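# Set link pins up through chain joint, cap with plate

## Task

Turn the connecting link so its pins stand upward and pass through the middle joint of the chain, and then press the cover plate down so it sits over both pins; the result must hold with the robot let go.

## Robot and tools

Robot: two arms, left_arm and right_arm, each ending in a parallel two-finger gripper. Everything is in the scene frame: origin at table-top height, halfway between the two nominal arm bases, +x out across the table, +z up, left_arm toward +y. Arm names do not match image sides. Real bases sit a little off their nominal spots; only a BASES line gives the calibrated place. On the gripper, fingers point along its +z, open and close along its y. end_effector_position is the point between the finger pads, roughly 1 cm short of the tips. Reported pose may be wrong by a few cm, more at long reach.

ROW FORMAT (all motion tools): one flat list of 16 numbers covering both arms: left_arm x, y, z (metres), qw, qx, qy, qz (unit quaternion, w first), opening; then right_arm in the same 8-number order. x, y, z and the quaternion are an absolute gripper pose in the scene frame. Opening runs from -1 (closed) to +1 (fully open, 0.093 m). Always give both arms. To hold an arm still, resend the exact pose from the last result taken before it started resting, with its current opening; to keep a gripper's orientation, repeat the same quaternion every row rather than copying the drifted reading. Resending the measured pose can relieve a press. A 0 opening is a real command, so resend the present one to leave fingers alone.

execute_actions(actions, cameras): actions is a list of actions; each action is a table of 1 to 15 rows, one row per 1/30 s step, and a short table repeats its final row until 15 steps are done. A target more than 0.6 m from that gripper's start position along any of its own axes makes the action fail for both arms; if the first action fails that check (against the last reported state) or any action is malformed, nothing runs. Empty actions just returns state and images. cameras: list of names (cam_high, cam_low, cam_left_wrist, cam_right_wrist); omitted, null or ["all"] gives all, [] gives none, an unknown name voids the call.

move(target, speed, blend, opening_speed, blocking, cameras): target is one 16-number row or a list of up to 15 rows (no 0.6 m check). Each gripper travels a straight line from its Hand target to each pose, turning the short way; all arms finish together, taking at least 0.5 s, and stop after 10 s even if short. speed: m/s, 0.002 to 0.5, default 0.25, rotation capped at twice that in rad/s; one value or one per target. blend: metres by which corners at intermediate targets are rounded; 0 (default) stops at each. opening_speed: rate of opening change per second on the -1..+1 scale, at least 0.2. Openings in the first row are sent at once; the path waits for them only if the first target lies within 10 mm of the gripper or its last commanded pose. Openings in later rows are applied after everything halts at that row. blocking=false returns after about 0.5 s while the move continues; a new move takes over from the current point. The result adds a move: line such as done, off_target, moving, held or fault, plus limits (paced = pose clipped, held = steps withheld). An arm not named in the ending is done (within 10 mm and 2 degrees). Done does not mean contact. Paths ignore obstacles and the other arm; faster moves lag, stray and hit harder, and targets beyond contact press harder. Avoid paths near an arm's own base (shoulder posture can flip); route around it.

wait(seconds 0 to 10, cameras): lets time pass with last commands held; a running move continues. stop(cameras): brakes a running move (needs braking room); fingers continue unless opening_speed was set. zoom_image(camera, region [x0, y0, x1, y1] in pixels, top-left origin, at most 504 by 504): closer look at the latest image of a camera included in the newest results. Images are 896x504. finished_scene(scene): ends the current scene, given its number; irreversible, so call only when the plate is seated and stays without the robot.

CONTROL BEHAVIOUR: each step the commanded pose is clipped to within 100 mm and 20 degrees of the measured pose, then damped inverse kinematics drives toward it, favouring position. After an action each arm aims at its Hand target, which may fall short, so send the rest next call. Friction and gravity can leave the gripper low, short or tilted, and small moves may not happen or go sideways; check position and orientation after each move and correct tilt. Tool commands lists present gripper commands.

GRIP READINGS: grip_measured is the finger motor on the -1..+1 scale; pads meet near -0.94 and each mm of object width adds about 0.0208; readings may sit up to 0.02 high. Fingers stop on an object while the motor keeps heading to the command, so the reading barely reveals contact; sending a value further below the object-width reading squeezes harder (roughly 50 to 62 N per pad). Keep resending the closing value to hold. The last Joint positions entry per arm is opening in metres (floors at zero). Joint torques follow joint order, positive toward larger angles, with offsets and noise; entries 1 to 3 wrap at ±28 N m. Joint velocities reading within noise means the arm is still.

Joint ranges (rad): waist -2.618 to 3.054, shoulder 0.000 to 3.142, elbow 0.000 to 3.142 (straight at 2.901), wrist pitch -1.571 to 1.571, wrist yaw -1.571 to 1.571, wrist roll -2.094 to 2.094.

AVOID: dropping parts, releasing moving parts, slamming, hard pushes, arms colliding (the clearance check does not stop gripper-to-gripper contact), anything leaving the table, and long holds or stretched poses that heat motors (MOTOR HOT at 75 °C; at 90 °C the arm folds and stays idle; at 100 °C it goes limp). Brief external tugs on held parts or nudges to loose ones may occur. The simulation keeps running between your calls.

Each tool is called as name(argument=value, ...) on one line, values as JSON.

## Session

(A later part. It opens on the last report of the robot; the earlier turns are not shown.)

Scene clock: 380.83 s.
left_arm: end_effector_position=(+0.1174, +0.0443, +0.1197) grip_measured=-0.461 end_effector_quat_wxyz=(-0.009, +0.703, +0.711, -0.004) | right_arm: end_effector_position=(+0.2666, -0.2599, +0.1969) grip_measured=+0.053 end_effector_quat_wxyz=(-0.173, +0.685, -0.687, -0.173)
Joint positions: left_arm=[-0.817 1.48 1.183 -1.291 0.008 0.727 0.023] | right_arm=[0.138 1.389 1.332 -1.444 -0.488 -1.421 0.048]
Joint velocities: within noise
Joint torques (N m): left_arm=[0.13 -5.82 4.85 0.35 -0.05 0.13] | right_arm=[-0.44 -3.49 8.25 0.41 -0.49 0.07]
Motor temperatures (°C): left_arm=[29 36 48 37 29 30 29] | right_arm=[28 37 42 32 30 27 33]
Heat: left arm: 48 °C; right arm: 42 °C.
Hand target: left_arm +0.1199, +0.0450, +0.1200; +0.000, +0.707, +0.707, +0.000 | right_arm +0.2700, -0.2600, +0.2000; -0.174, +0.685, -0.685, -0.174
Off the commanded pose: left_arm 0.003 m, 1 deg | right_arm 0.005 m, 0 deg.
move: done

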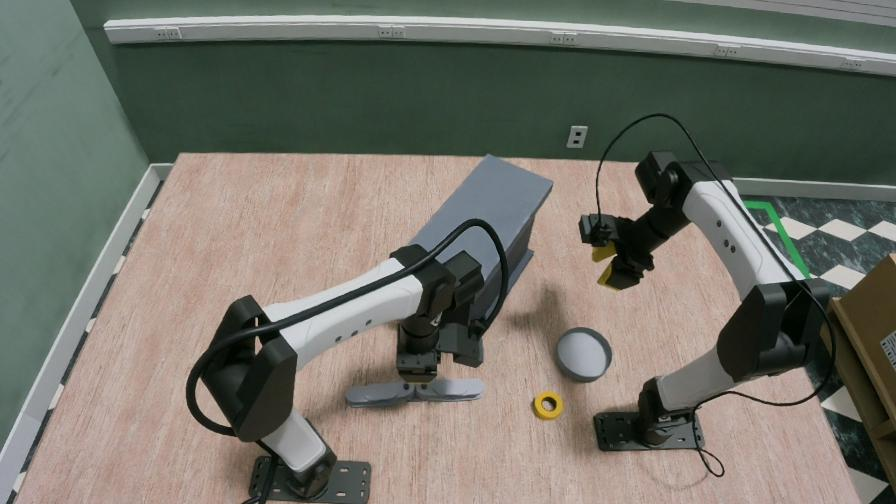

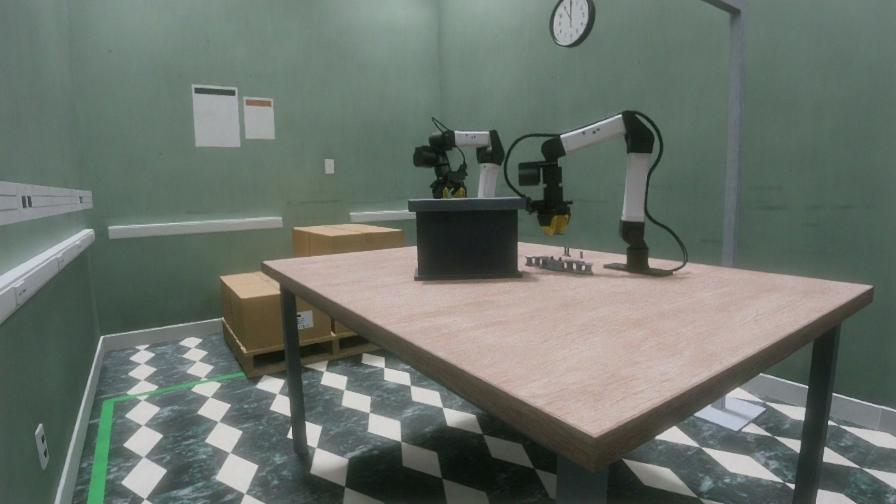

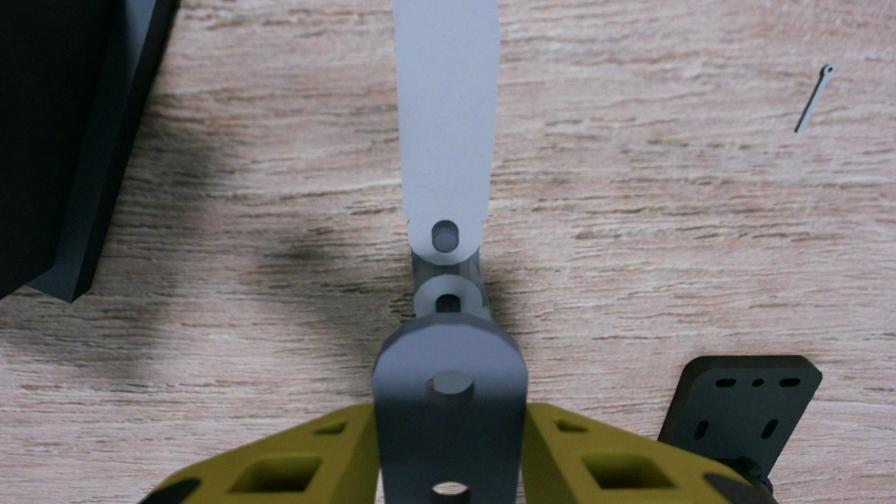

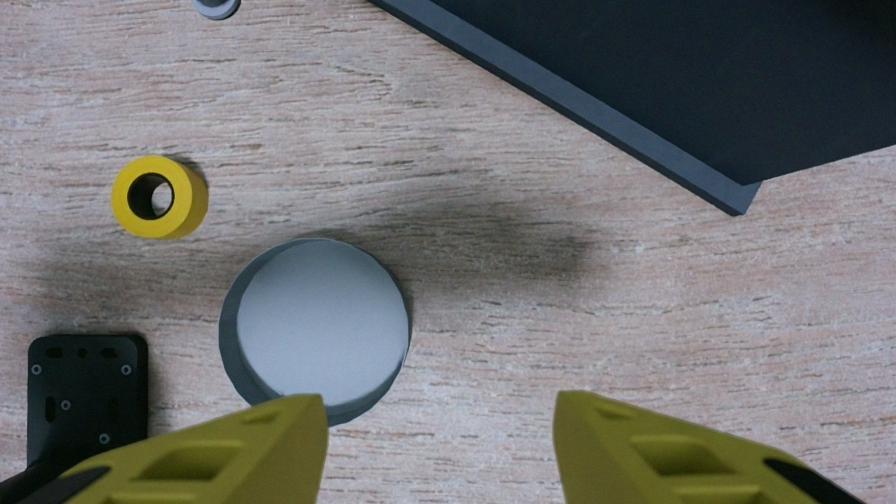

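zoom_image(camera="cam_left_wrist", region=[370, 300, 530, 504])

zoom_image(camera="cam_left_wrist", region=[390, 200, 510, 330])

Scaled by 2.471 from the camera's 896x504 image, which has a finer 1280x720 frame.

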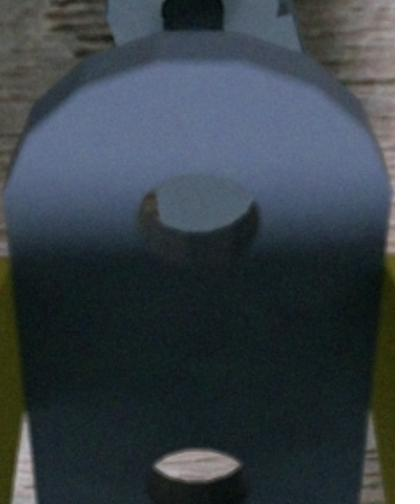

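Scaled by 3.877 from the camera's 896x504 image, which has a finer 1280x720 frame.

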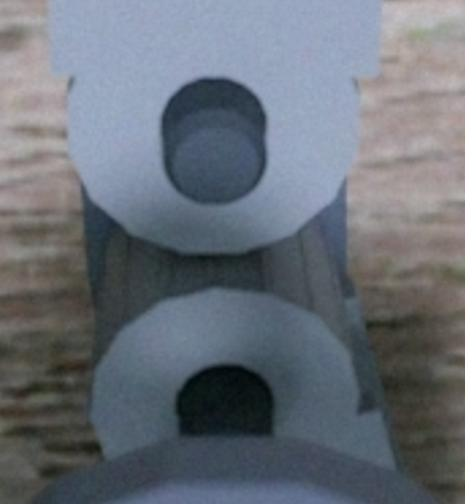

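move(target=[0.122,0.042,0.078,0.0,0.6978,0.7163,0.0,-0.7,0.27,-0.26,0.20,0.17406,-0.68535,0.68535,0.17406,0.05], speed=0.06, cameras=["cam_left_wrist","cam_low"])

zoom_image(camera="cam_left_wrist", region=[400, 300, 500, 420])

zoom_image(camera="cam_left_wrist", region=[400, 404, 500, 504])

zoom_image(camera="cam_low", region=[520, 235, 600, 295])

Scene clock: 387.27 s.
left_arm: end_effector_position=(+0.1200, +0.0415, +0.0829) grip_measured=-0.461 end_effector_quat_wxyz=(+0.003, +0.703, +0.711, -0.004) | right_arm: end_effector_position=(+0.2666, -0.2599, +0.1969) grip_measured=+0.053 end_effector_quat_wxyz=(-0.173, +0.685, -0.687, -0.173)
Joint positions: left_arm=[-0.817 1.491 1.046 -1.12 0.008 0.726 0.023] | right_arm=[0.138 1.389 1.332 -1.444 -0.488 -1.421 0.048]
Joint velocities: within noise
Joint torques (N m): left_arm=[-0.05 -3.59 4.93 0.36 -0.05 -0.2] | right_arm=[-0.46 -3.48 8.24 0.41 -0.49 0.08]
Motor temperatures (°C): left_arm=[29 36 48 36 29 30 29] | right_arm=[28 37 42 32 30 27 33]
Heat: left arm: 48 °C; right arm: 42 °C.
Hand target: left_arm +0.1219, +0.0420, +0.0781; +0.000, +0.698, +0.716, +0.000 | right_arm +0.2700, -0.2600, +0.2000; -0.174, +0.685, -0.685, -0.174
Off the commanded pose: left_arm 0.005 m, 1 deg | right_arm 0.005 m, 0 deg.
move: done
Images, in order (width x height): cam_low 896x504, cam_left_wrist 896x504.

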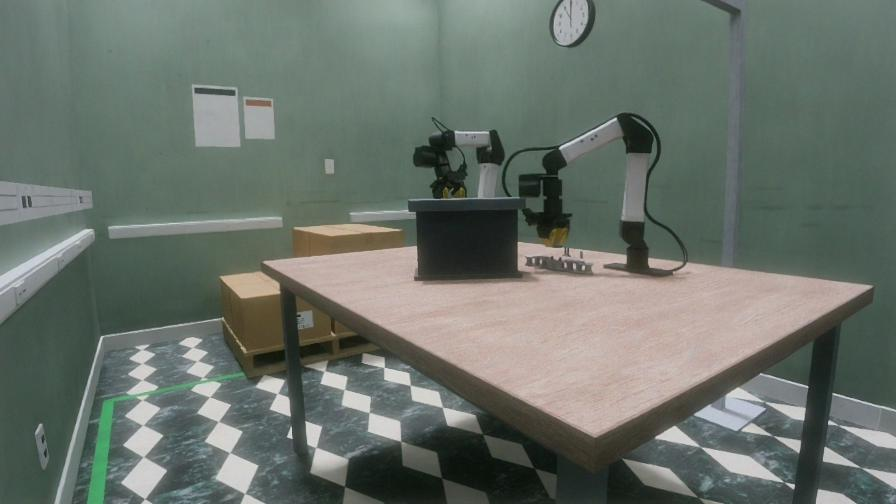

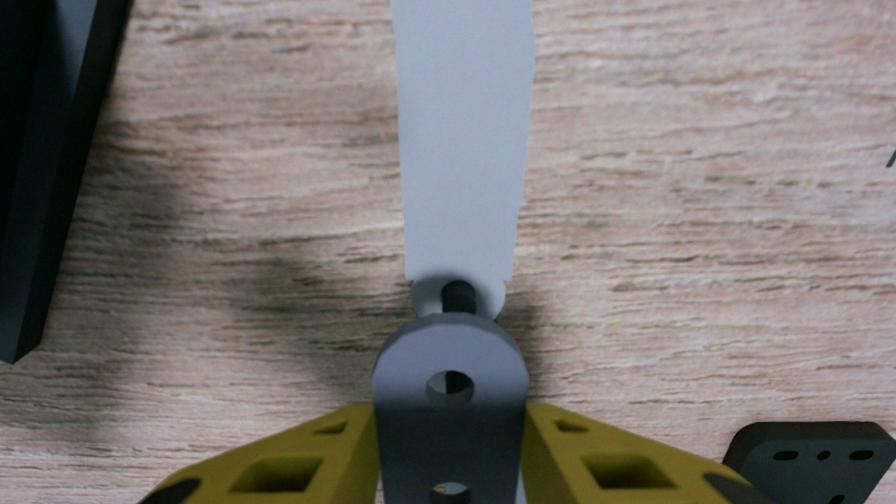

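Scaled by 4.200 from the camera's 896x504 image, which has a finer 1280x720 frame.

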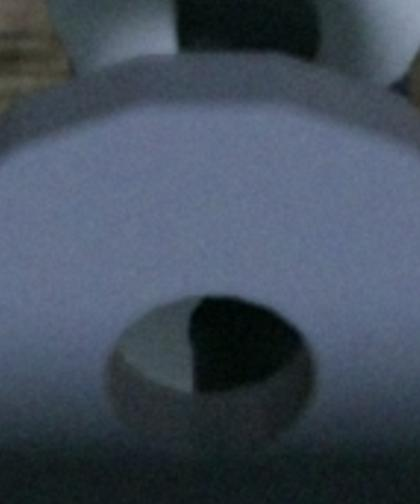

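Scaled by 5.040 from the camera's 896x504 image, which has a finer 1280x720 frame.

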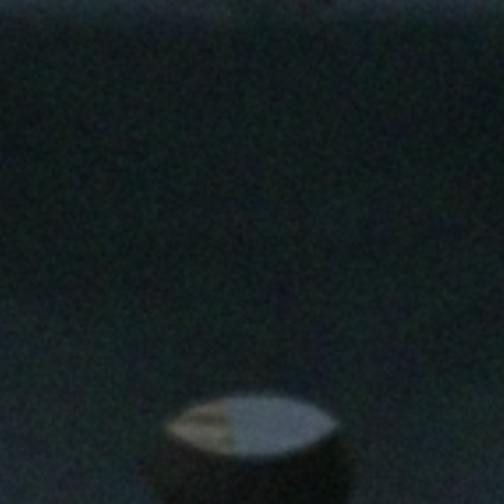

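Scaled by 6.300 from the camera's 896x504 image, which has a finer 1280x720 frame.

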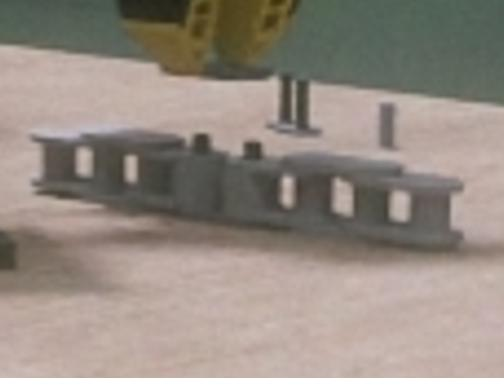

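move(target=[0.119,0.042,0.067,0.0,0.6934,0.7206,0.0,-0.7,0.27,-0.26,0.20,0.17406,-0.68535,0.68535,0.17406,0.05], speed=0.05, cameras=["cam_left_wrist","cam_low"])

zoom_image(camera="cam_left_wrist", region=[400, 300, 500, 420])

zoom_image(camera="cam_left_wrist", region=[400, 404, 500, 504])

zoom_image(camera="cam_low", region=[520, 235, 600, 295])

Scene clock: 389.17 s.
left_arm: end_effector_position=(+0.1190, +0.0425, +0.0728) grip_measured=-0.461 end_effector_quat_wxyz=(+0.005, +0.696, +0.718, -0.004) | right_arm: end_effector_position=(+0.2666, -0.2599, +0.1969) grip_measured=+0.053 end_effector_quat_wxyz=(-0.173, +0.685, -0.687, -0.173)
Joint positions: left_arm=[-0.817 1.491 1.005 -1.075 0.008 0.705 0.023] | right_arm=[0.138 1.389 1.332 -1.444 -0.488 -1.421 0.048]
Joint velocities: within noise
Joint torques (N m): left_arm=[-0.76 -3.32 4.82 0.38 -0.06 -0.24] | right_arm=[-0.43 -3.48 8.23 0.41 -0.48 0.07]
Motor temperatures (°C): left_arm=[29 36 48 36 29 30 29] | right_arm=[28 37 42 32 30 27 33]
Heat: left arm: 48 °C; right arm: 42 °C.
Hand target: left_arm +0.1189, +0.0420, +0.0671; +0.000, +0.694, +0.720, +0.000 | right_arm +0.2700, -0.2600, +0.2000; -0.174, +0.685, -0.685, -0.174
Off the commanded pose: left_arm 0.006 m, 1 deg | right_arm 0.005 m, 0 deg.
move: done
Images, in order (width x height): cam_low 896x504, cam_left_wrist 896x504.

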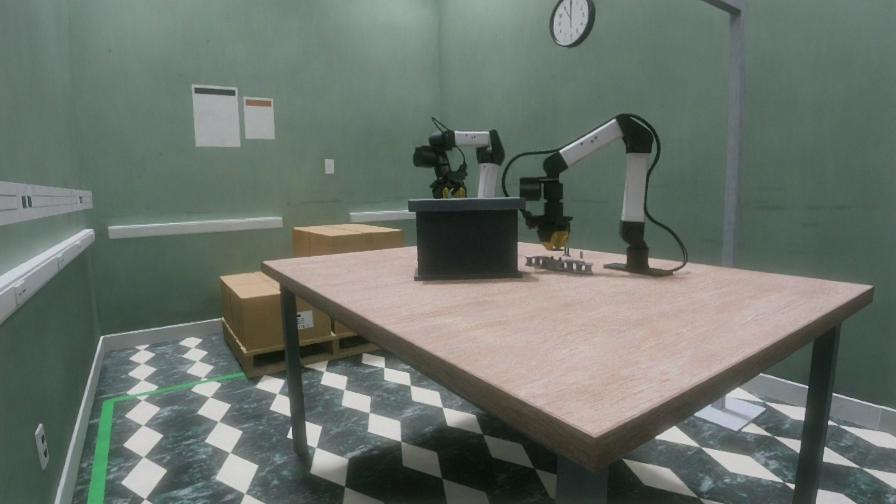

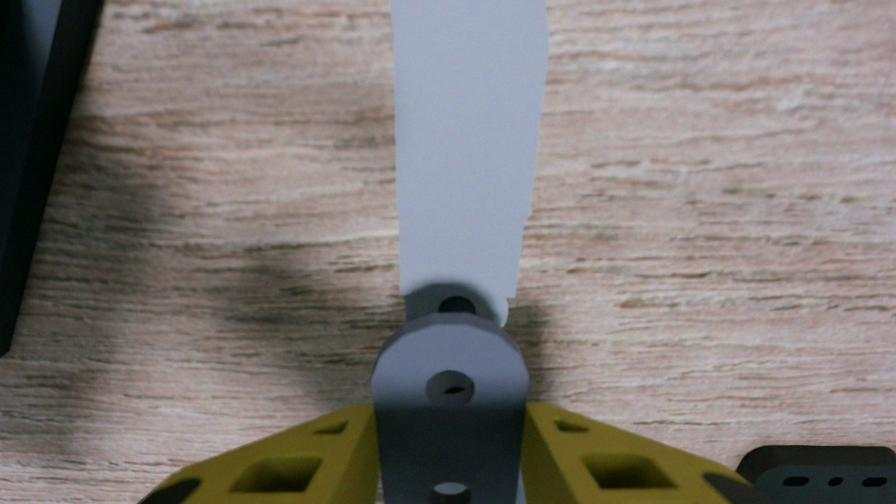

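Scaled by 4.200 from the camera's 896x504 image, which has a finer 1280x720 frame.

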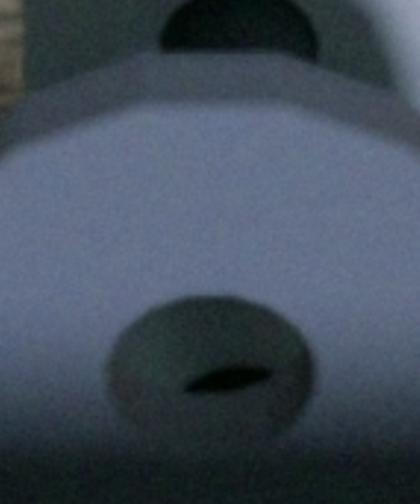

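Scaled by 5.040 from the camera's 896x504 image, which has a finer 1280x720 frame.

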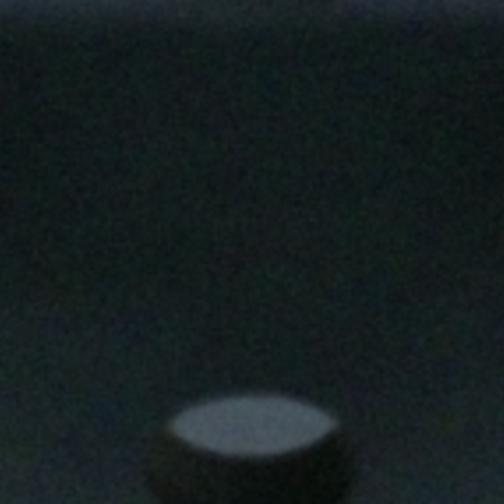

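Scaled by 6.300 from the camera's 896x504 image, which has a finer 1280x720 frame.

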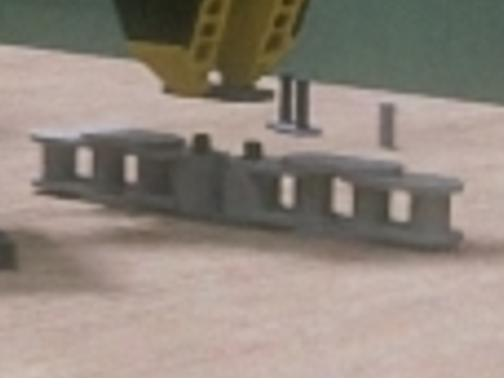

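move(target=[0.1165,0.0405,0.061,0.0,0.6956,0.7184,0.0,-0.7,0.27,-0.26,0.20,0.17406,-0.68535,0.68535,0.17406,0.05], speed=0.05, cameras=["cam_left_wrist","cam_low"])

zoom_image(camera="cam_left_wrist", region=[400, 300, 500, 420])

zoom_image(camera="cam_left_wrist", region=[400, 404, 500, 504])

zoom_image(camera="cam_low", region=[520, 235, 600, 295])

Scene clock: 390.77 s.
left_arm: end_effector_position=(+0.1164, +0.0409, +0.0662) grip_measured=-0.461 end_effector_quat_wxyz=(+0.003, +0.698, +0.716, -0.004) | right_arm: end_effector_position=(+0.2666, -0.2599, +0.1969) grip_measured=+0.053 end_effector_quat_wxyz=(-0.173, +0.685, -0.687, -0.173)
Joint positions: left_arm=[-0.829 1.498 0.985 -1.049 0.008 0.7 0.023] | right_arm=[0.138 1.389 1.332 -1.444 -0.488 -1.421 0.048]
Joint velocities: within noise
Joint torques (N m): left_arm=[-0.68 -3.52 4.79 0.4 -0.06 -0.19] | right_arm=[-0.46 -3.49 8.24 0.41 -0.48 0.08]
Motor temperatures (°C): left_arm=[29 36 48 36 29 30 29] | right_arm=[28 37 42 32 30 27 33]
Heat: left arm: 48 °C; right arm: 42 °C.
Hand target: left_arm +0.1164, +0.0406, +0.0611; +0.000, +0.696, +0.718, +0.000 | right_arm +0.2700, -0.2600, +0.2000; -0.174, +0.685, -0.685, -0.174
Off the commanded pose: left_arm 0.005 m, 1 deg | right_arm 0.005 m, 0 deg.
move: done
Images, in order (width x height): cam_low 896x504, cam_left_wrist 896x504.

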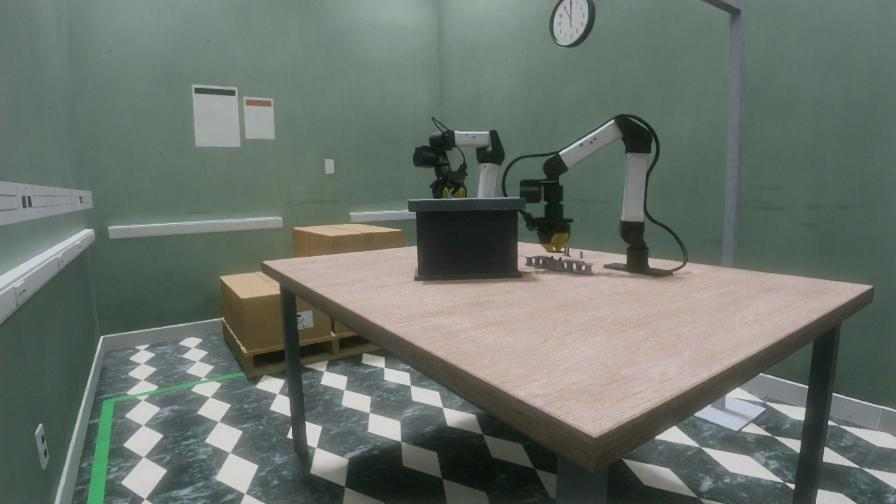

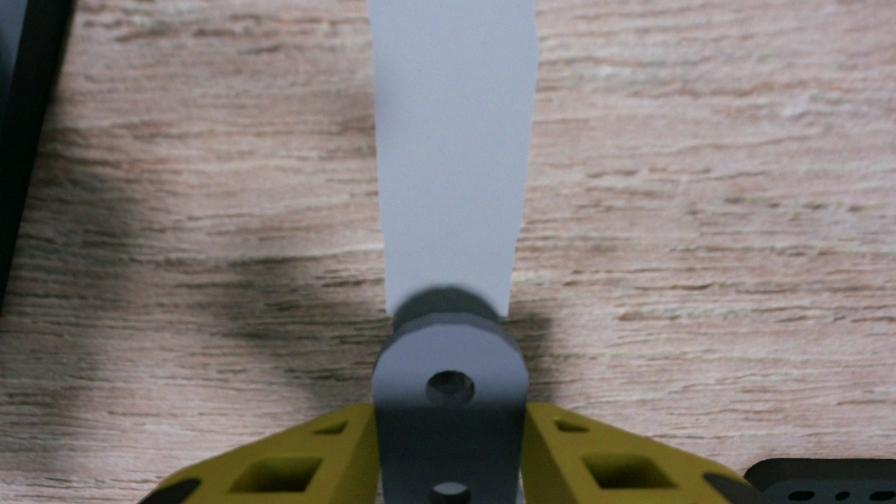

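Scaled by 4.200 from the camera's 896x504 image, which has a finer 1280x720 frame.

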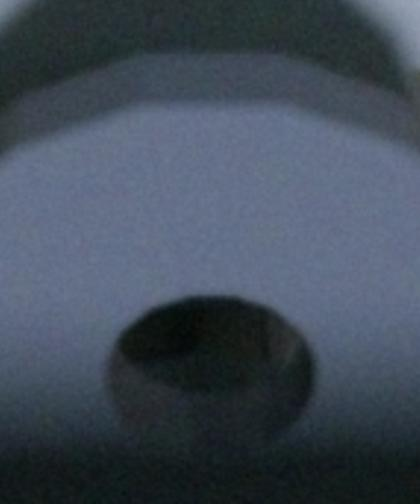

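Scaled by 5.040 from the camera's 896x504 image, which has a finer 1280x720 frame.

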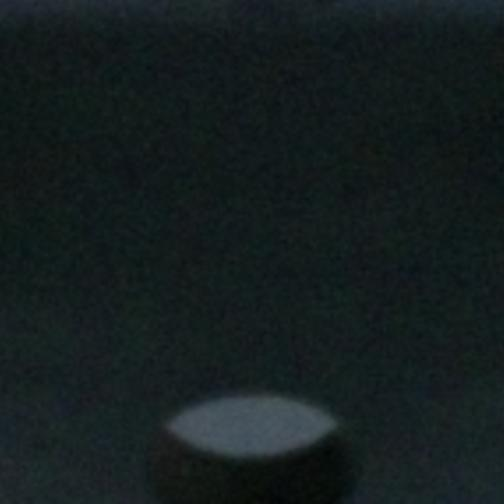

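Scaled by 6.300 from the camera's 896x504 image, which has a finer 1280x720 frame.

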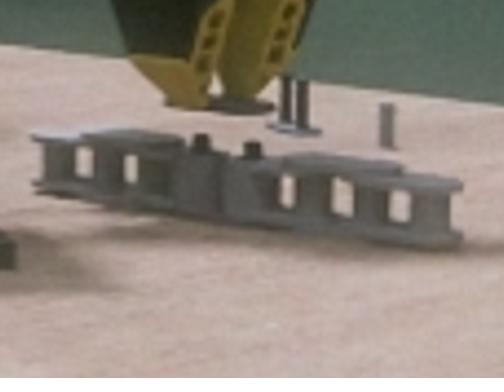

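move(target=[0.1170,0.0405,0.0545,0.0,0.6956,0.7184,0.0,-0.7,0.27,-0.26,0.20,0.17406,-0.68535,0.68535,0.17406,0.05], speed=0.04, cameras=["cam_left_wrist","cam_low"])

zoom_image(camera="cam_left_wrist", region=[420, 360, 480, 420])

zoom_image(camera="cam_left_wrist", region=[420, 444, 480, 504])

zoom_image(camera="cam_low", region=[530, 240, 590, 285])

Scene clock: 392.47 s.
left_arm: end_effector_position=(+0.1167, +0.0406, +0.0598) grip_measured=-0.461 end_effector_quat_wxyz=(+0.003, +0.698, +0.716, -0.004) | right_arm: end_effector_position=(+0.2666, -0.2599, +0.1969) grip_measured=+0.053 end_effector_quat_wxyz=(-0.173, +0.685, -0.687, -0.173)
Joint positions: left_arm=[-0.829 1.508 0.966 -1.022 0.008 0.699 0.023] | right_arm=[0.138 1.389 1.332 -1.444 -0.488 -1.421 0.048]
Joint velocities: within noise
Joint torques (N m): left_arm=[-0.55 -3.56 4.75 0.43 -0.06 -0.18] | right_arm=[-0.44 -3.49 8.24 0.41 -0.48 0.07]
Motor temperatures (°C): left_arm=[29 36 48 36 29 30 29] | right_arm=[28 37 43 32 30 27 33]
Heat: left arm: 48 °C; right arm: 43 °C.
Hand target: left_arm +0.1169, +0.0406, +0.0546; +0.000, +0.696, +0.718, +0.000 | right_arm +0.2700, -0.2600, +0.2000; -0.174, +0.685, -0.685, -0.174
Off the commanded pose: left_arm 0.005 m, 1 deg | right_arm 0.005 m, 0 deg.
move: done
Images, in order (width x height): cam_low 896x504, cam_left_wrist 896x504.

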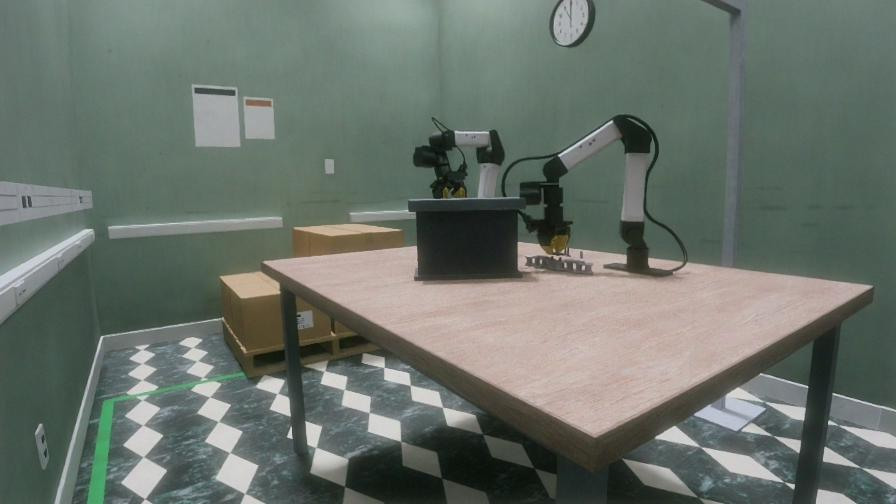

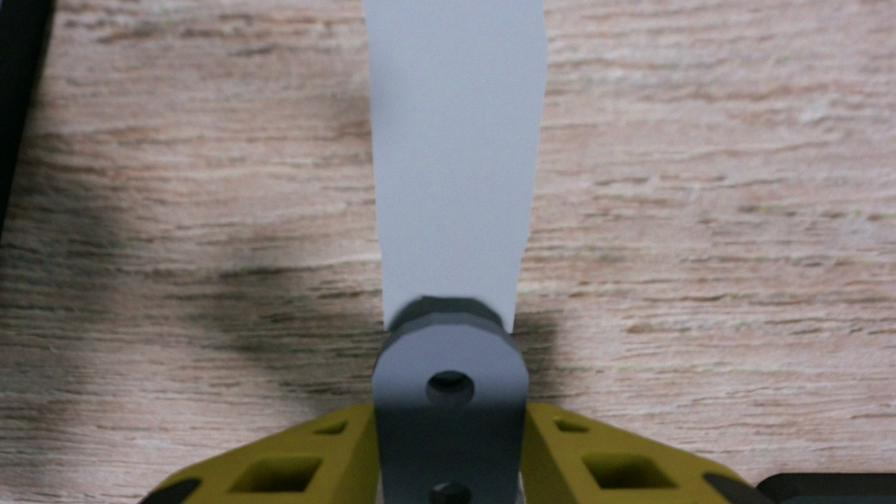

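Scaled by 8.400 from the camera's 896x504 image, which has a finer 1280x720 frame.

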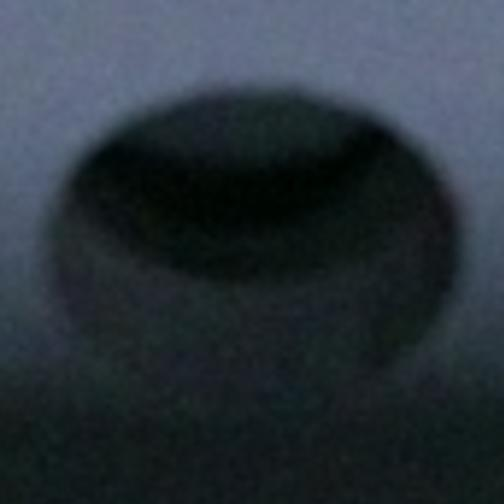

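Scaled by 8.400 from the camera's 896x504 image, which has a finer 1280x720 frame.

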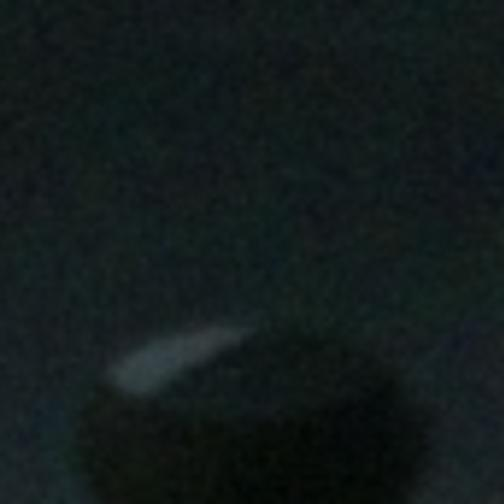

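Scaled by 8.400 from the camera's 896x504 image, which has a finer 1280x720 frame.

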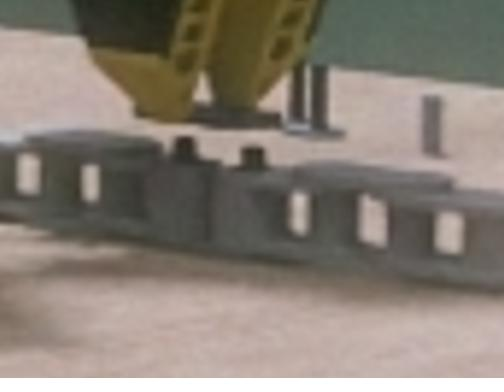

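move(target=[0.1176,0.0428,0.0520,0.0,0.6956,0.7184,0.0,-0.7,0.27,-0.26,0.20,0.17406,-0.68535,0.68535,0.17406,0.05], speed=0.04, cameras=["cam_left_wrist","cam_low"])

zoom_image(camera="cam_left_wrist", region=[420, 360, 480, 420])

zoom_image(camera="cam_left_wrist", region=[420, 444, 480, 504])

zoom_image(camera="cam_low", region=[530, 240, 590, 285])

Scene clock: 395.43 s.
left_arm: end_effector_position=(+0.1158, +0.0415, +0.0569) grip_measured=-0.461 end_effector_quat_wxyz=(+0.003, +0.698, +0.716, -0.004) | right_arm: end_effector_position=(+0.2666, -0.2599, +0.1969) grip_measured=+0.053 end_effector_quat_wxyz=(-0.173, +0.685, -0.687, -0.173)
Joint positions: left_arm=[-0.829 1.508 0.954 -1.012 0.008 0.699 0.023] | right_arm=[0.138 1.389 1.332 -1.444 -0.488 -1.421 0.048]
Joint velocities: within noise
Joint torques (N m): left_arm=[0.12 -3.69 4.7 0.32 -0.05 -0.09] | right_arm=[-0.44 -3.48 8.23 0.41 -0.49 0.07]
Motor temperatures (°C): left_arm=[29 36 48 36 29 30 29] | right_arm=[28 37 43 32 30 27 33]
Heat: left arm: 48 °C; right arm: 43 °C.
Hand target: left_arm +0.1175, +0.0429, +0.0521; +0.000, +0.696, +0.718, +0.000 | right_arm +0.2700, -0.2600, +0.2000; -0.174, +0.685, -0.685, -0.174
Off the commanded pose: left_arm 0.005 m, 1 deg | right_arm 0.005 m, 0 deg.
move: done
Images, in order (width x height): cam_low 896x504, cam_left_wrist 896x504.

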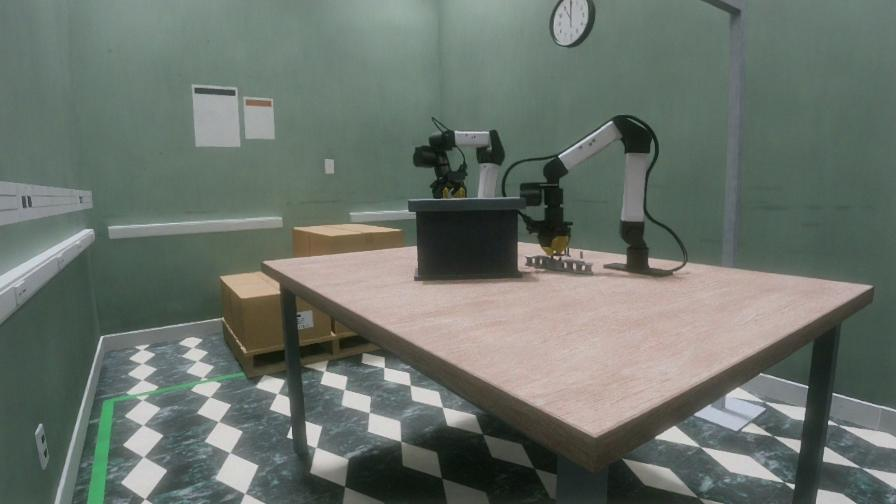

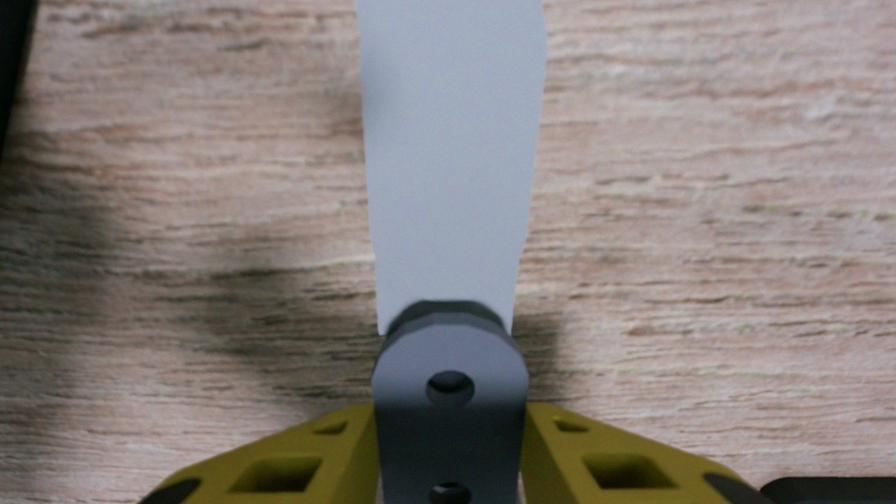

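Scaled by 8.400 from the camera's 896x504 image, which has a finer 1280x720 frame.

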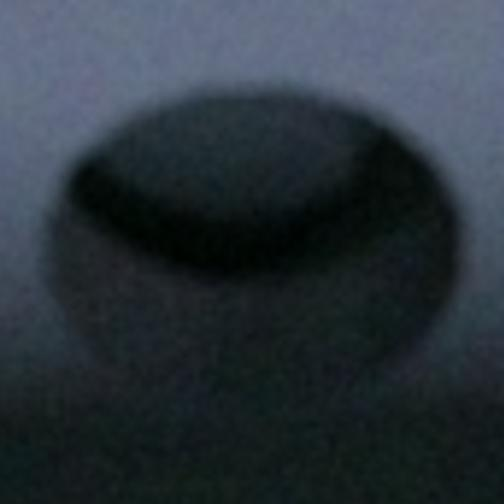

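Scaled by 8.400 from the camera's 896x504 image, which has a finer 1280x720 frame.

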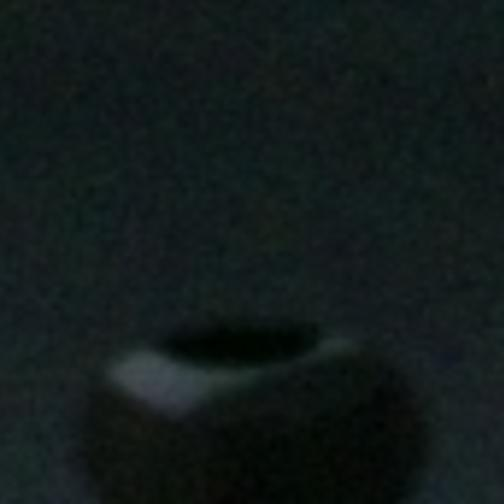

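Scaled by 8.400 from the camera's 896x504 image, which has a finer 1280x720 frame.

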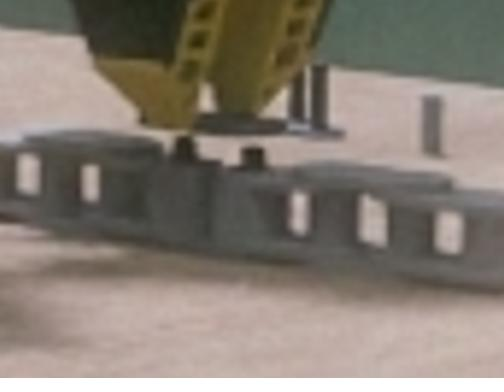

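zoom_image(camera="cam_low", region=[544, 248, 568, 266])

Scaled by 21.000 from the camera's 896x504 image, which has a finer 1280x720 frame.

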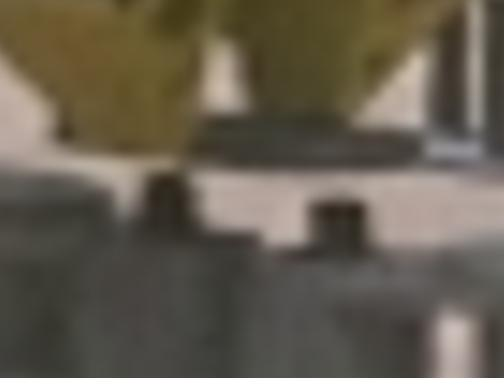

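move(target=[0.1182,0.0428,0.0485,0.0,0.6956,0.7184,0.0,-0.7,0.27,-0.26,0.20,0.17406,-0.68535,0.68535,0.17406,0.05], speed=0.03, cameras=["cam_left_wrist","cam_low"])

zoom_image(camera="cam_left_wrist", region=[420, 360, 480, 420])

zoom_image(camera="cam_left_wrist", region=[420, 444, 480, 504])

zoom_image(camera="cam_low", region=[544, 248, 568, 266])

Scene clock: 399.30 s.
left_arm: end_effector_position=(+0.1163, +0.0409, +0.0548) grip_measured=-0.461 end_effector_quat_wxyz=(+0.006, +0.698, +0.716, -0.004) | right_arm: end_effector_position=(+0.2666, -0.2599, +0.1969) grip_measured=+0.053 end_effector_quat_wxyz=(-0.173, +0.685, -0.687, -0.173)
Joint positions: left_arm=[-0.829 1.508 0.946 -0.997 0.008 0.699 0.023] | right_arm=[0.138 1.389 1.332 -1.444 -0.488 -1.421 0.048]
Joint velocities: within noise
Joint torques (N m): left_arm=[0.25 -3.17 4.68 0.43 -0.05 -0.07] | right_arm=[-0.46 -3.51 8.23 0.41 -0.49 0.08]
Motor temperatures (°C): left_arm=[29 36 47 36 29 30 29] | right_arm=[28 36 43 32 30 27 33]
Heat: left arm: 47 °C; right arm: 43 °C.
Hand target: left_arm +0.1180, +0.0429, +0.0486; +0.000, +0.696, +0.718, +0.000 | right_arm +0.2700, -0.2600, +0.2000; -0.174, +0.685, -0.685, -0.174
Off the commanded pose: left_arm 0.007 m, 1 deg | right_arm 0.005 m, 0 deg.
move: done
Images, in order (width x height): cam_low 896x504, cam_left_wrist 896x504.

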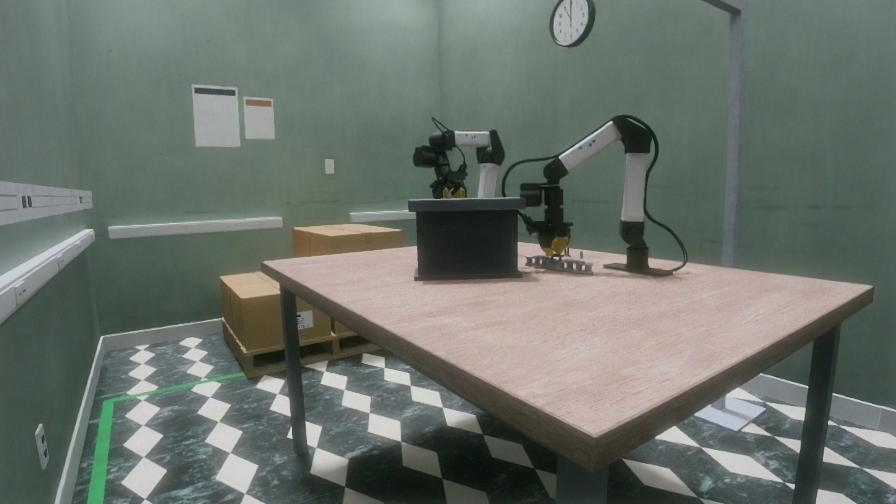

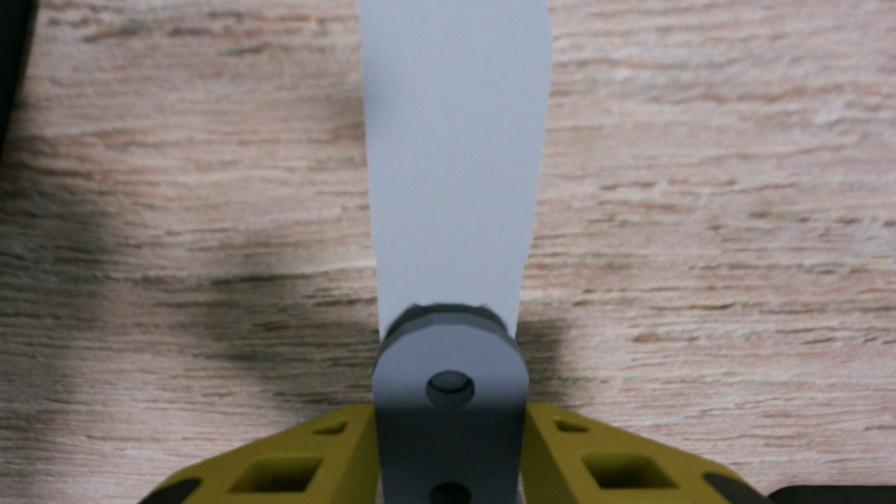

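Scaled by 8.400 from the camera's 896x504 image, which has a finer 1280x720 frame.

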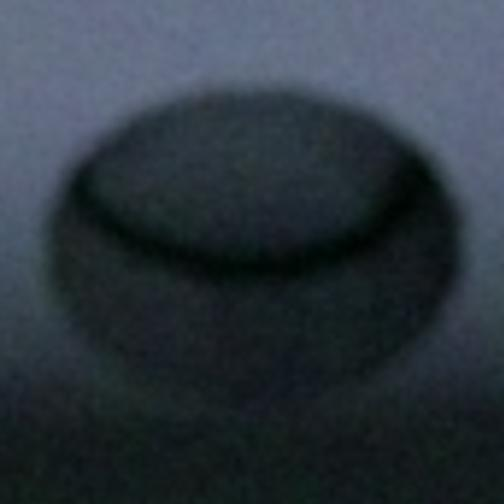

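Scaled by 8.400 from the camera's 896x504 image, which has a finer 1280x720 frame.

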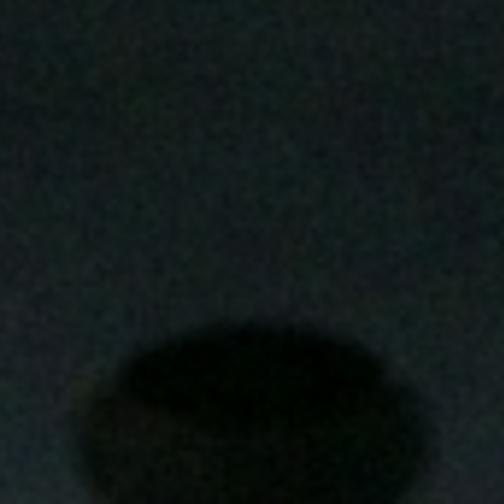

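Scaled by 21.000 from the camera's 896x504 image, which has a finer 1280x720 frame.

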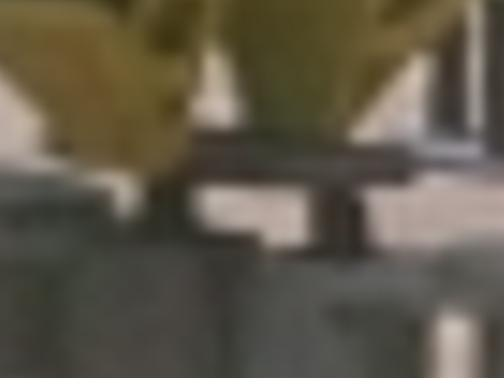

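move(target=[0.1182,0.0433,0.0455,0.0,0.6956,0.7184,0.0,-0.7,0.27,-0.26,0.20,0.17406,-0.68535,0.68535,0.17406,0.05], speed=0.03, cameras=["cam_left_wrist","cam_low"])

zoom_image(camera="cam_left_wrist", region=[420, 360, 480, 420])

zoom_image(camera="cam_low", region=[530, 240, 590, 285])

Scene clock: 401.53 s.
left_arm: end_effector_position=(+0.1162, +0.0411, +0.0529) grip_measured=-0.461 end_effector_quat_wxyz=(+0.005, +0.698, +0.716, -0.004) | right_arm: end_effector_position=(+0.2666, -0.2599, +0.1969) grip_measured=+0.053 end_effector_quat_wxyz=(-0.173, +0.685, -0.687, -0.173)
Joint positions: left_arm=[-0.829 1.511 0.941 -0.99 0.008 0.699 0.023] | right_arm=[0.138 1.389 1.332 -1.444 -0.488 -1.421 0.048]
Joint velocities: within noise
Joint torques (N m): left_arm=[0.36 -3.23 4.25 0.46 -0.06 -0.05] | right_arm=[-0.43 -3.49 8.24 0.41 -0.49 0.08]
Motor temperatures (°C): left_arm=[29 36 47 36 29 30 29] | right_arm=[28 36 43 32 30 27 33]
Heat: left arm: 47 °C; right arm: 43 °C.
Hand target: left_arm +0.1179, +0.0435, +0.0457; +0.000, +0.696, +0.718, +0.000 | right_arm +0.2700, -0.2600, +0.2000; -0.174, +0.685, -0.685, -0.174
Off the commanded pose: left_arm 0.008 m, 1 deg | right_arm 0.005 m, 0 deg.
move: done
Images, in order (width x height): cam_low 896x504, cam_left_wrist 896x504.

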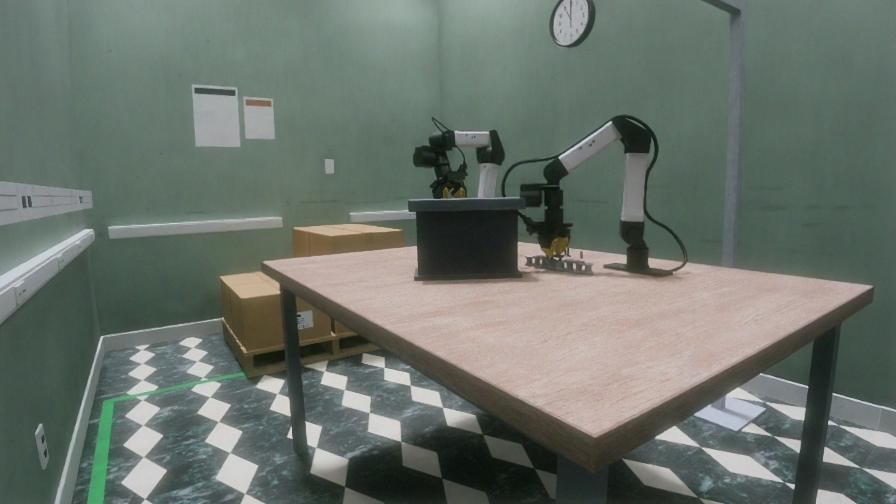

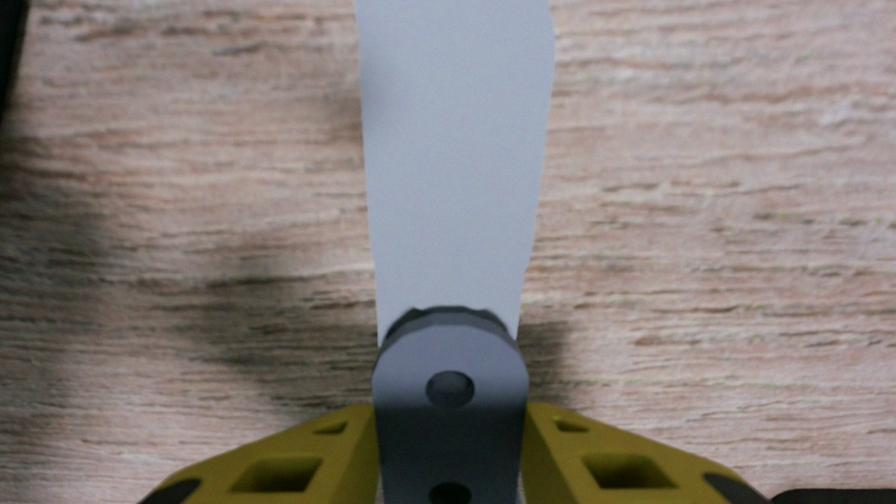

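Scaled by 8.400 from the camera's 896x504 image, which has a finer 1280x720 frame.

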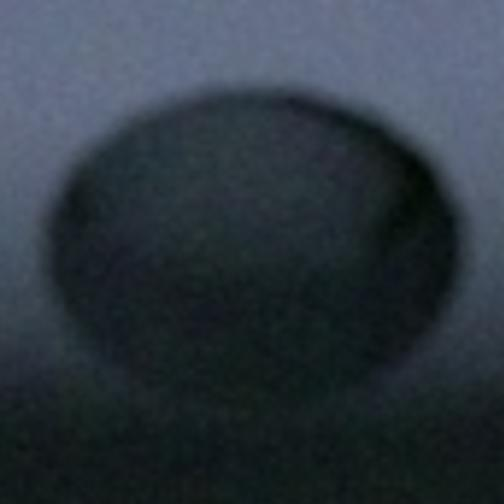

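Scaled by 8.400 from the camera's 896x504 image, which has a finer 1280x720 frame.

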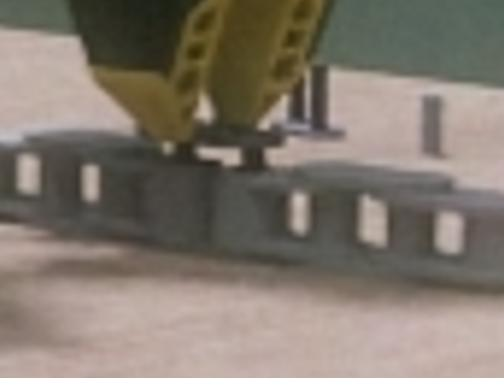

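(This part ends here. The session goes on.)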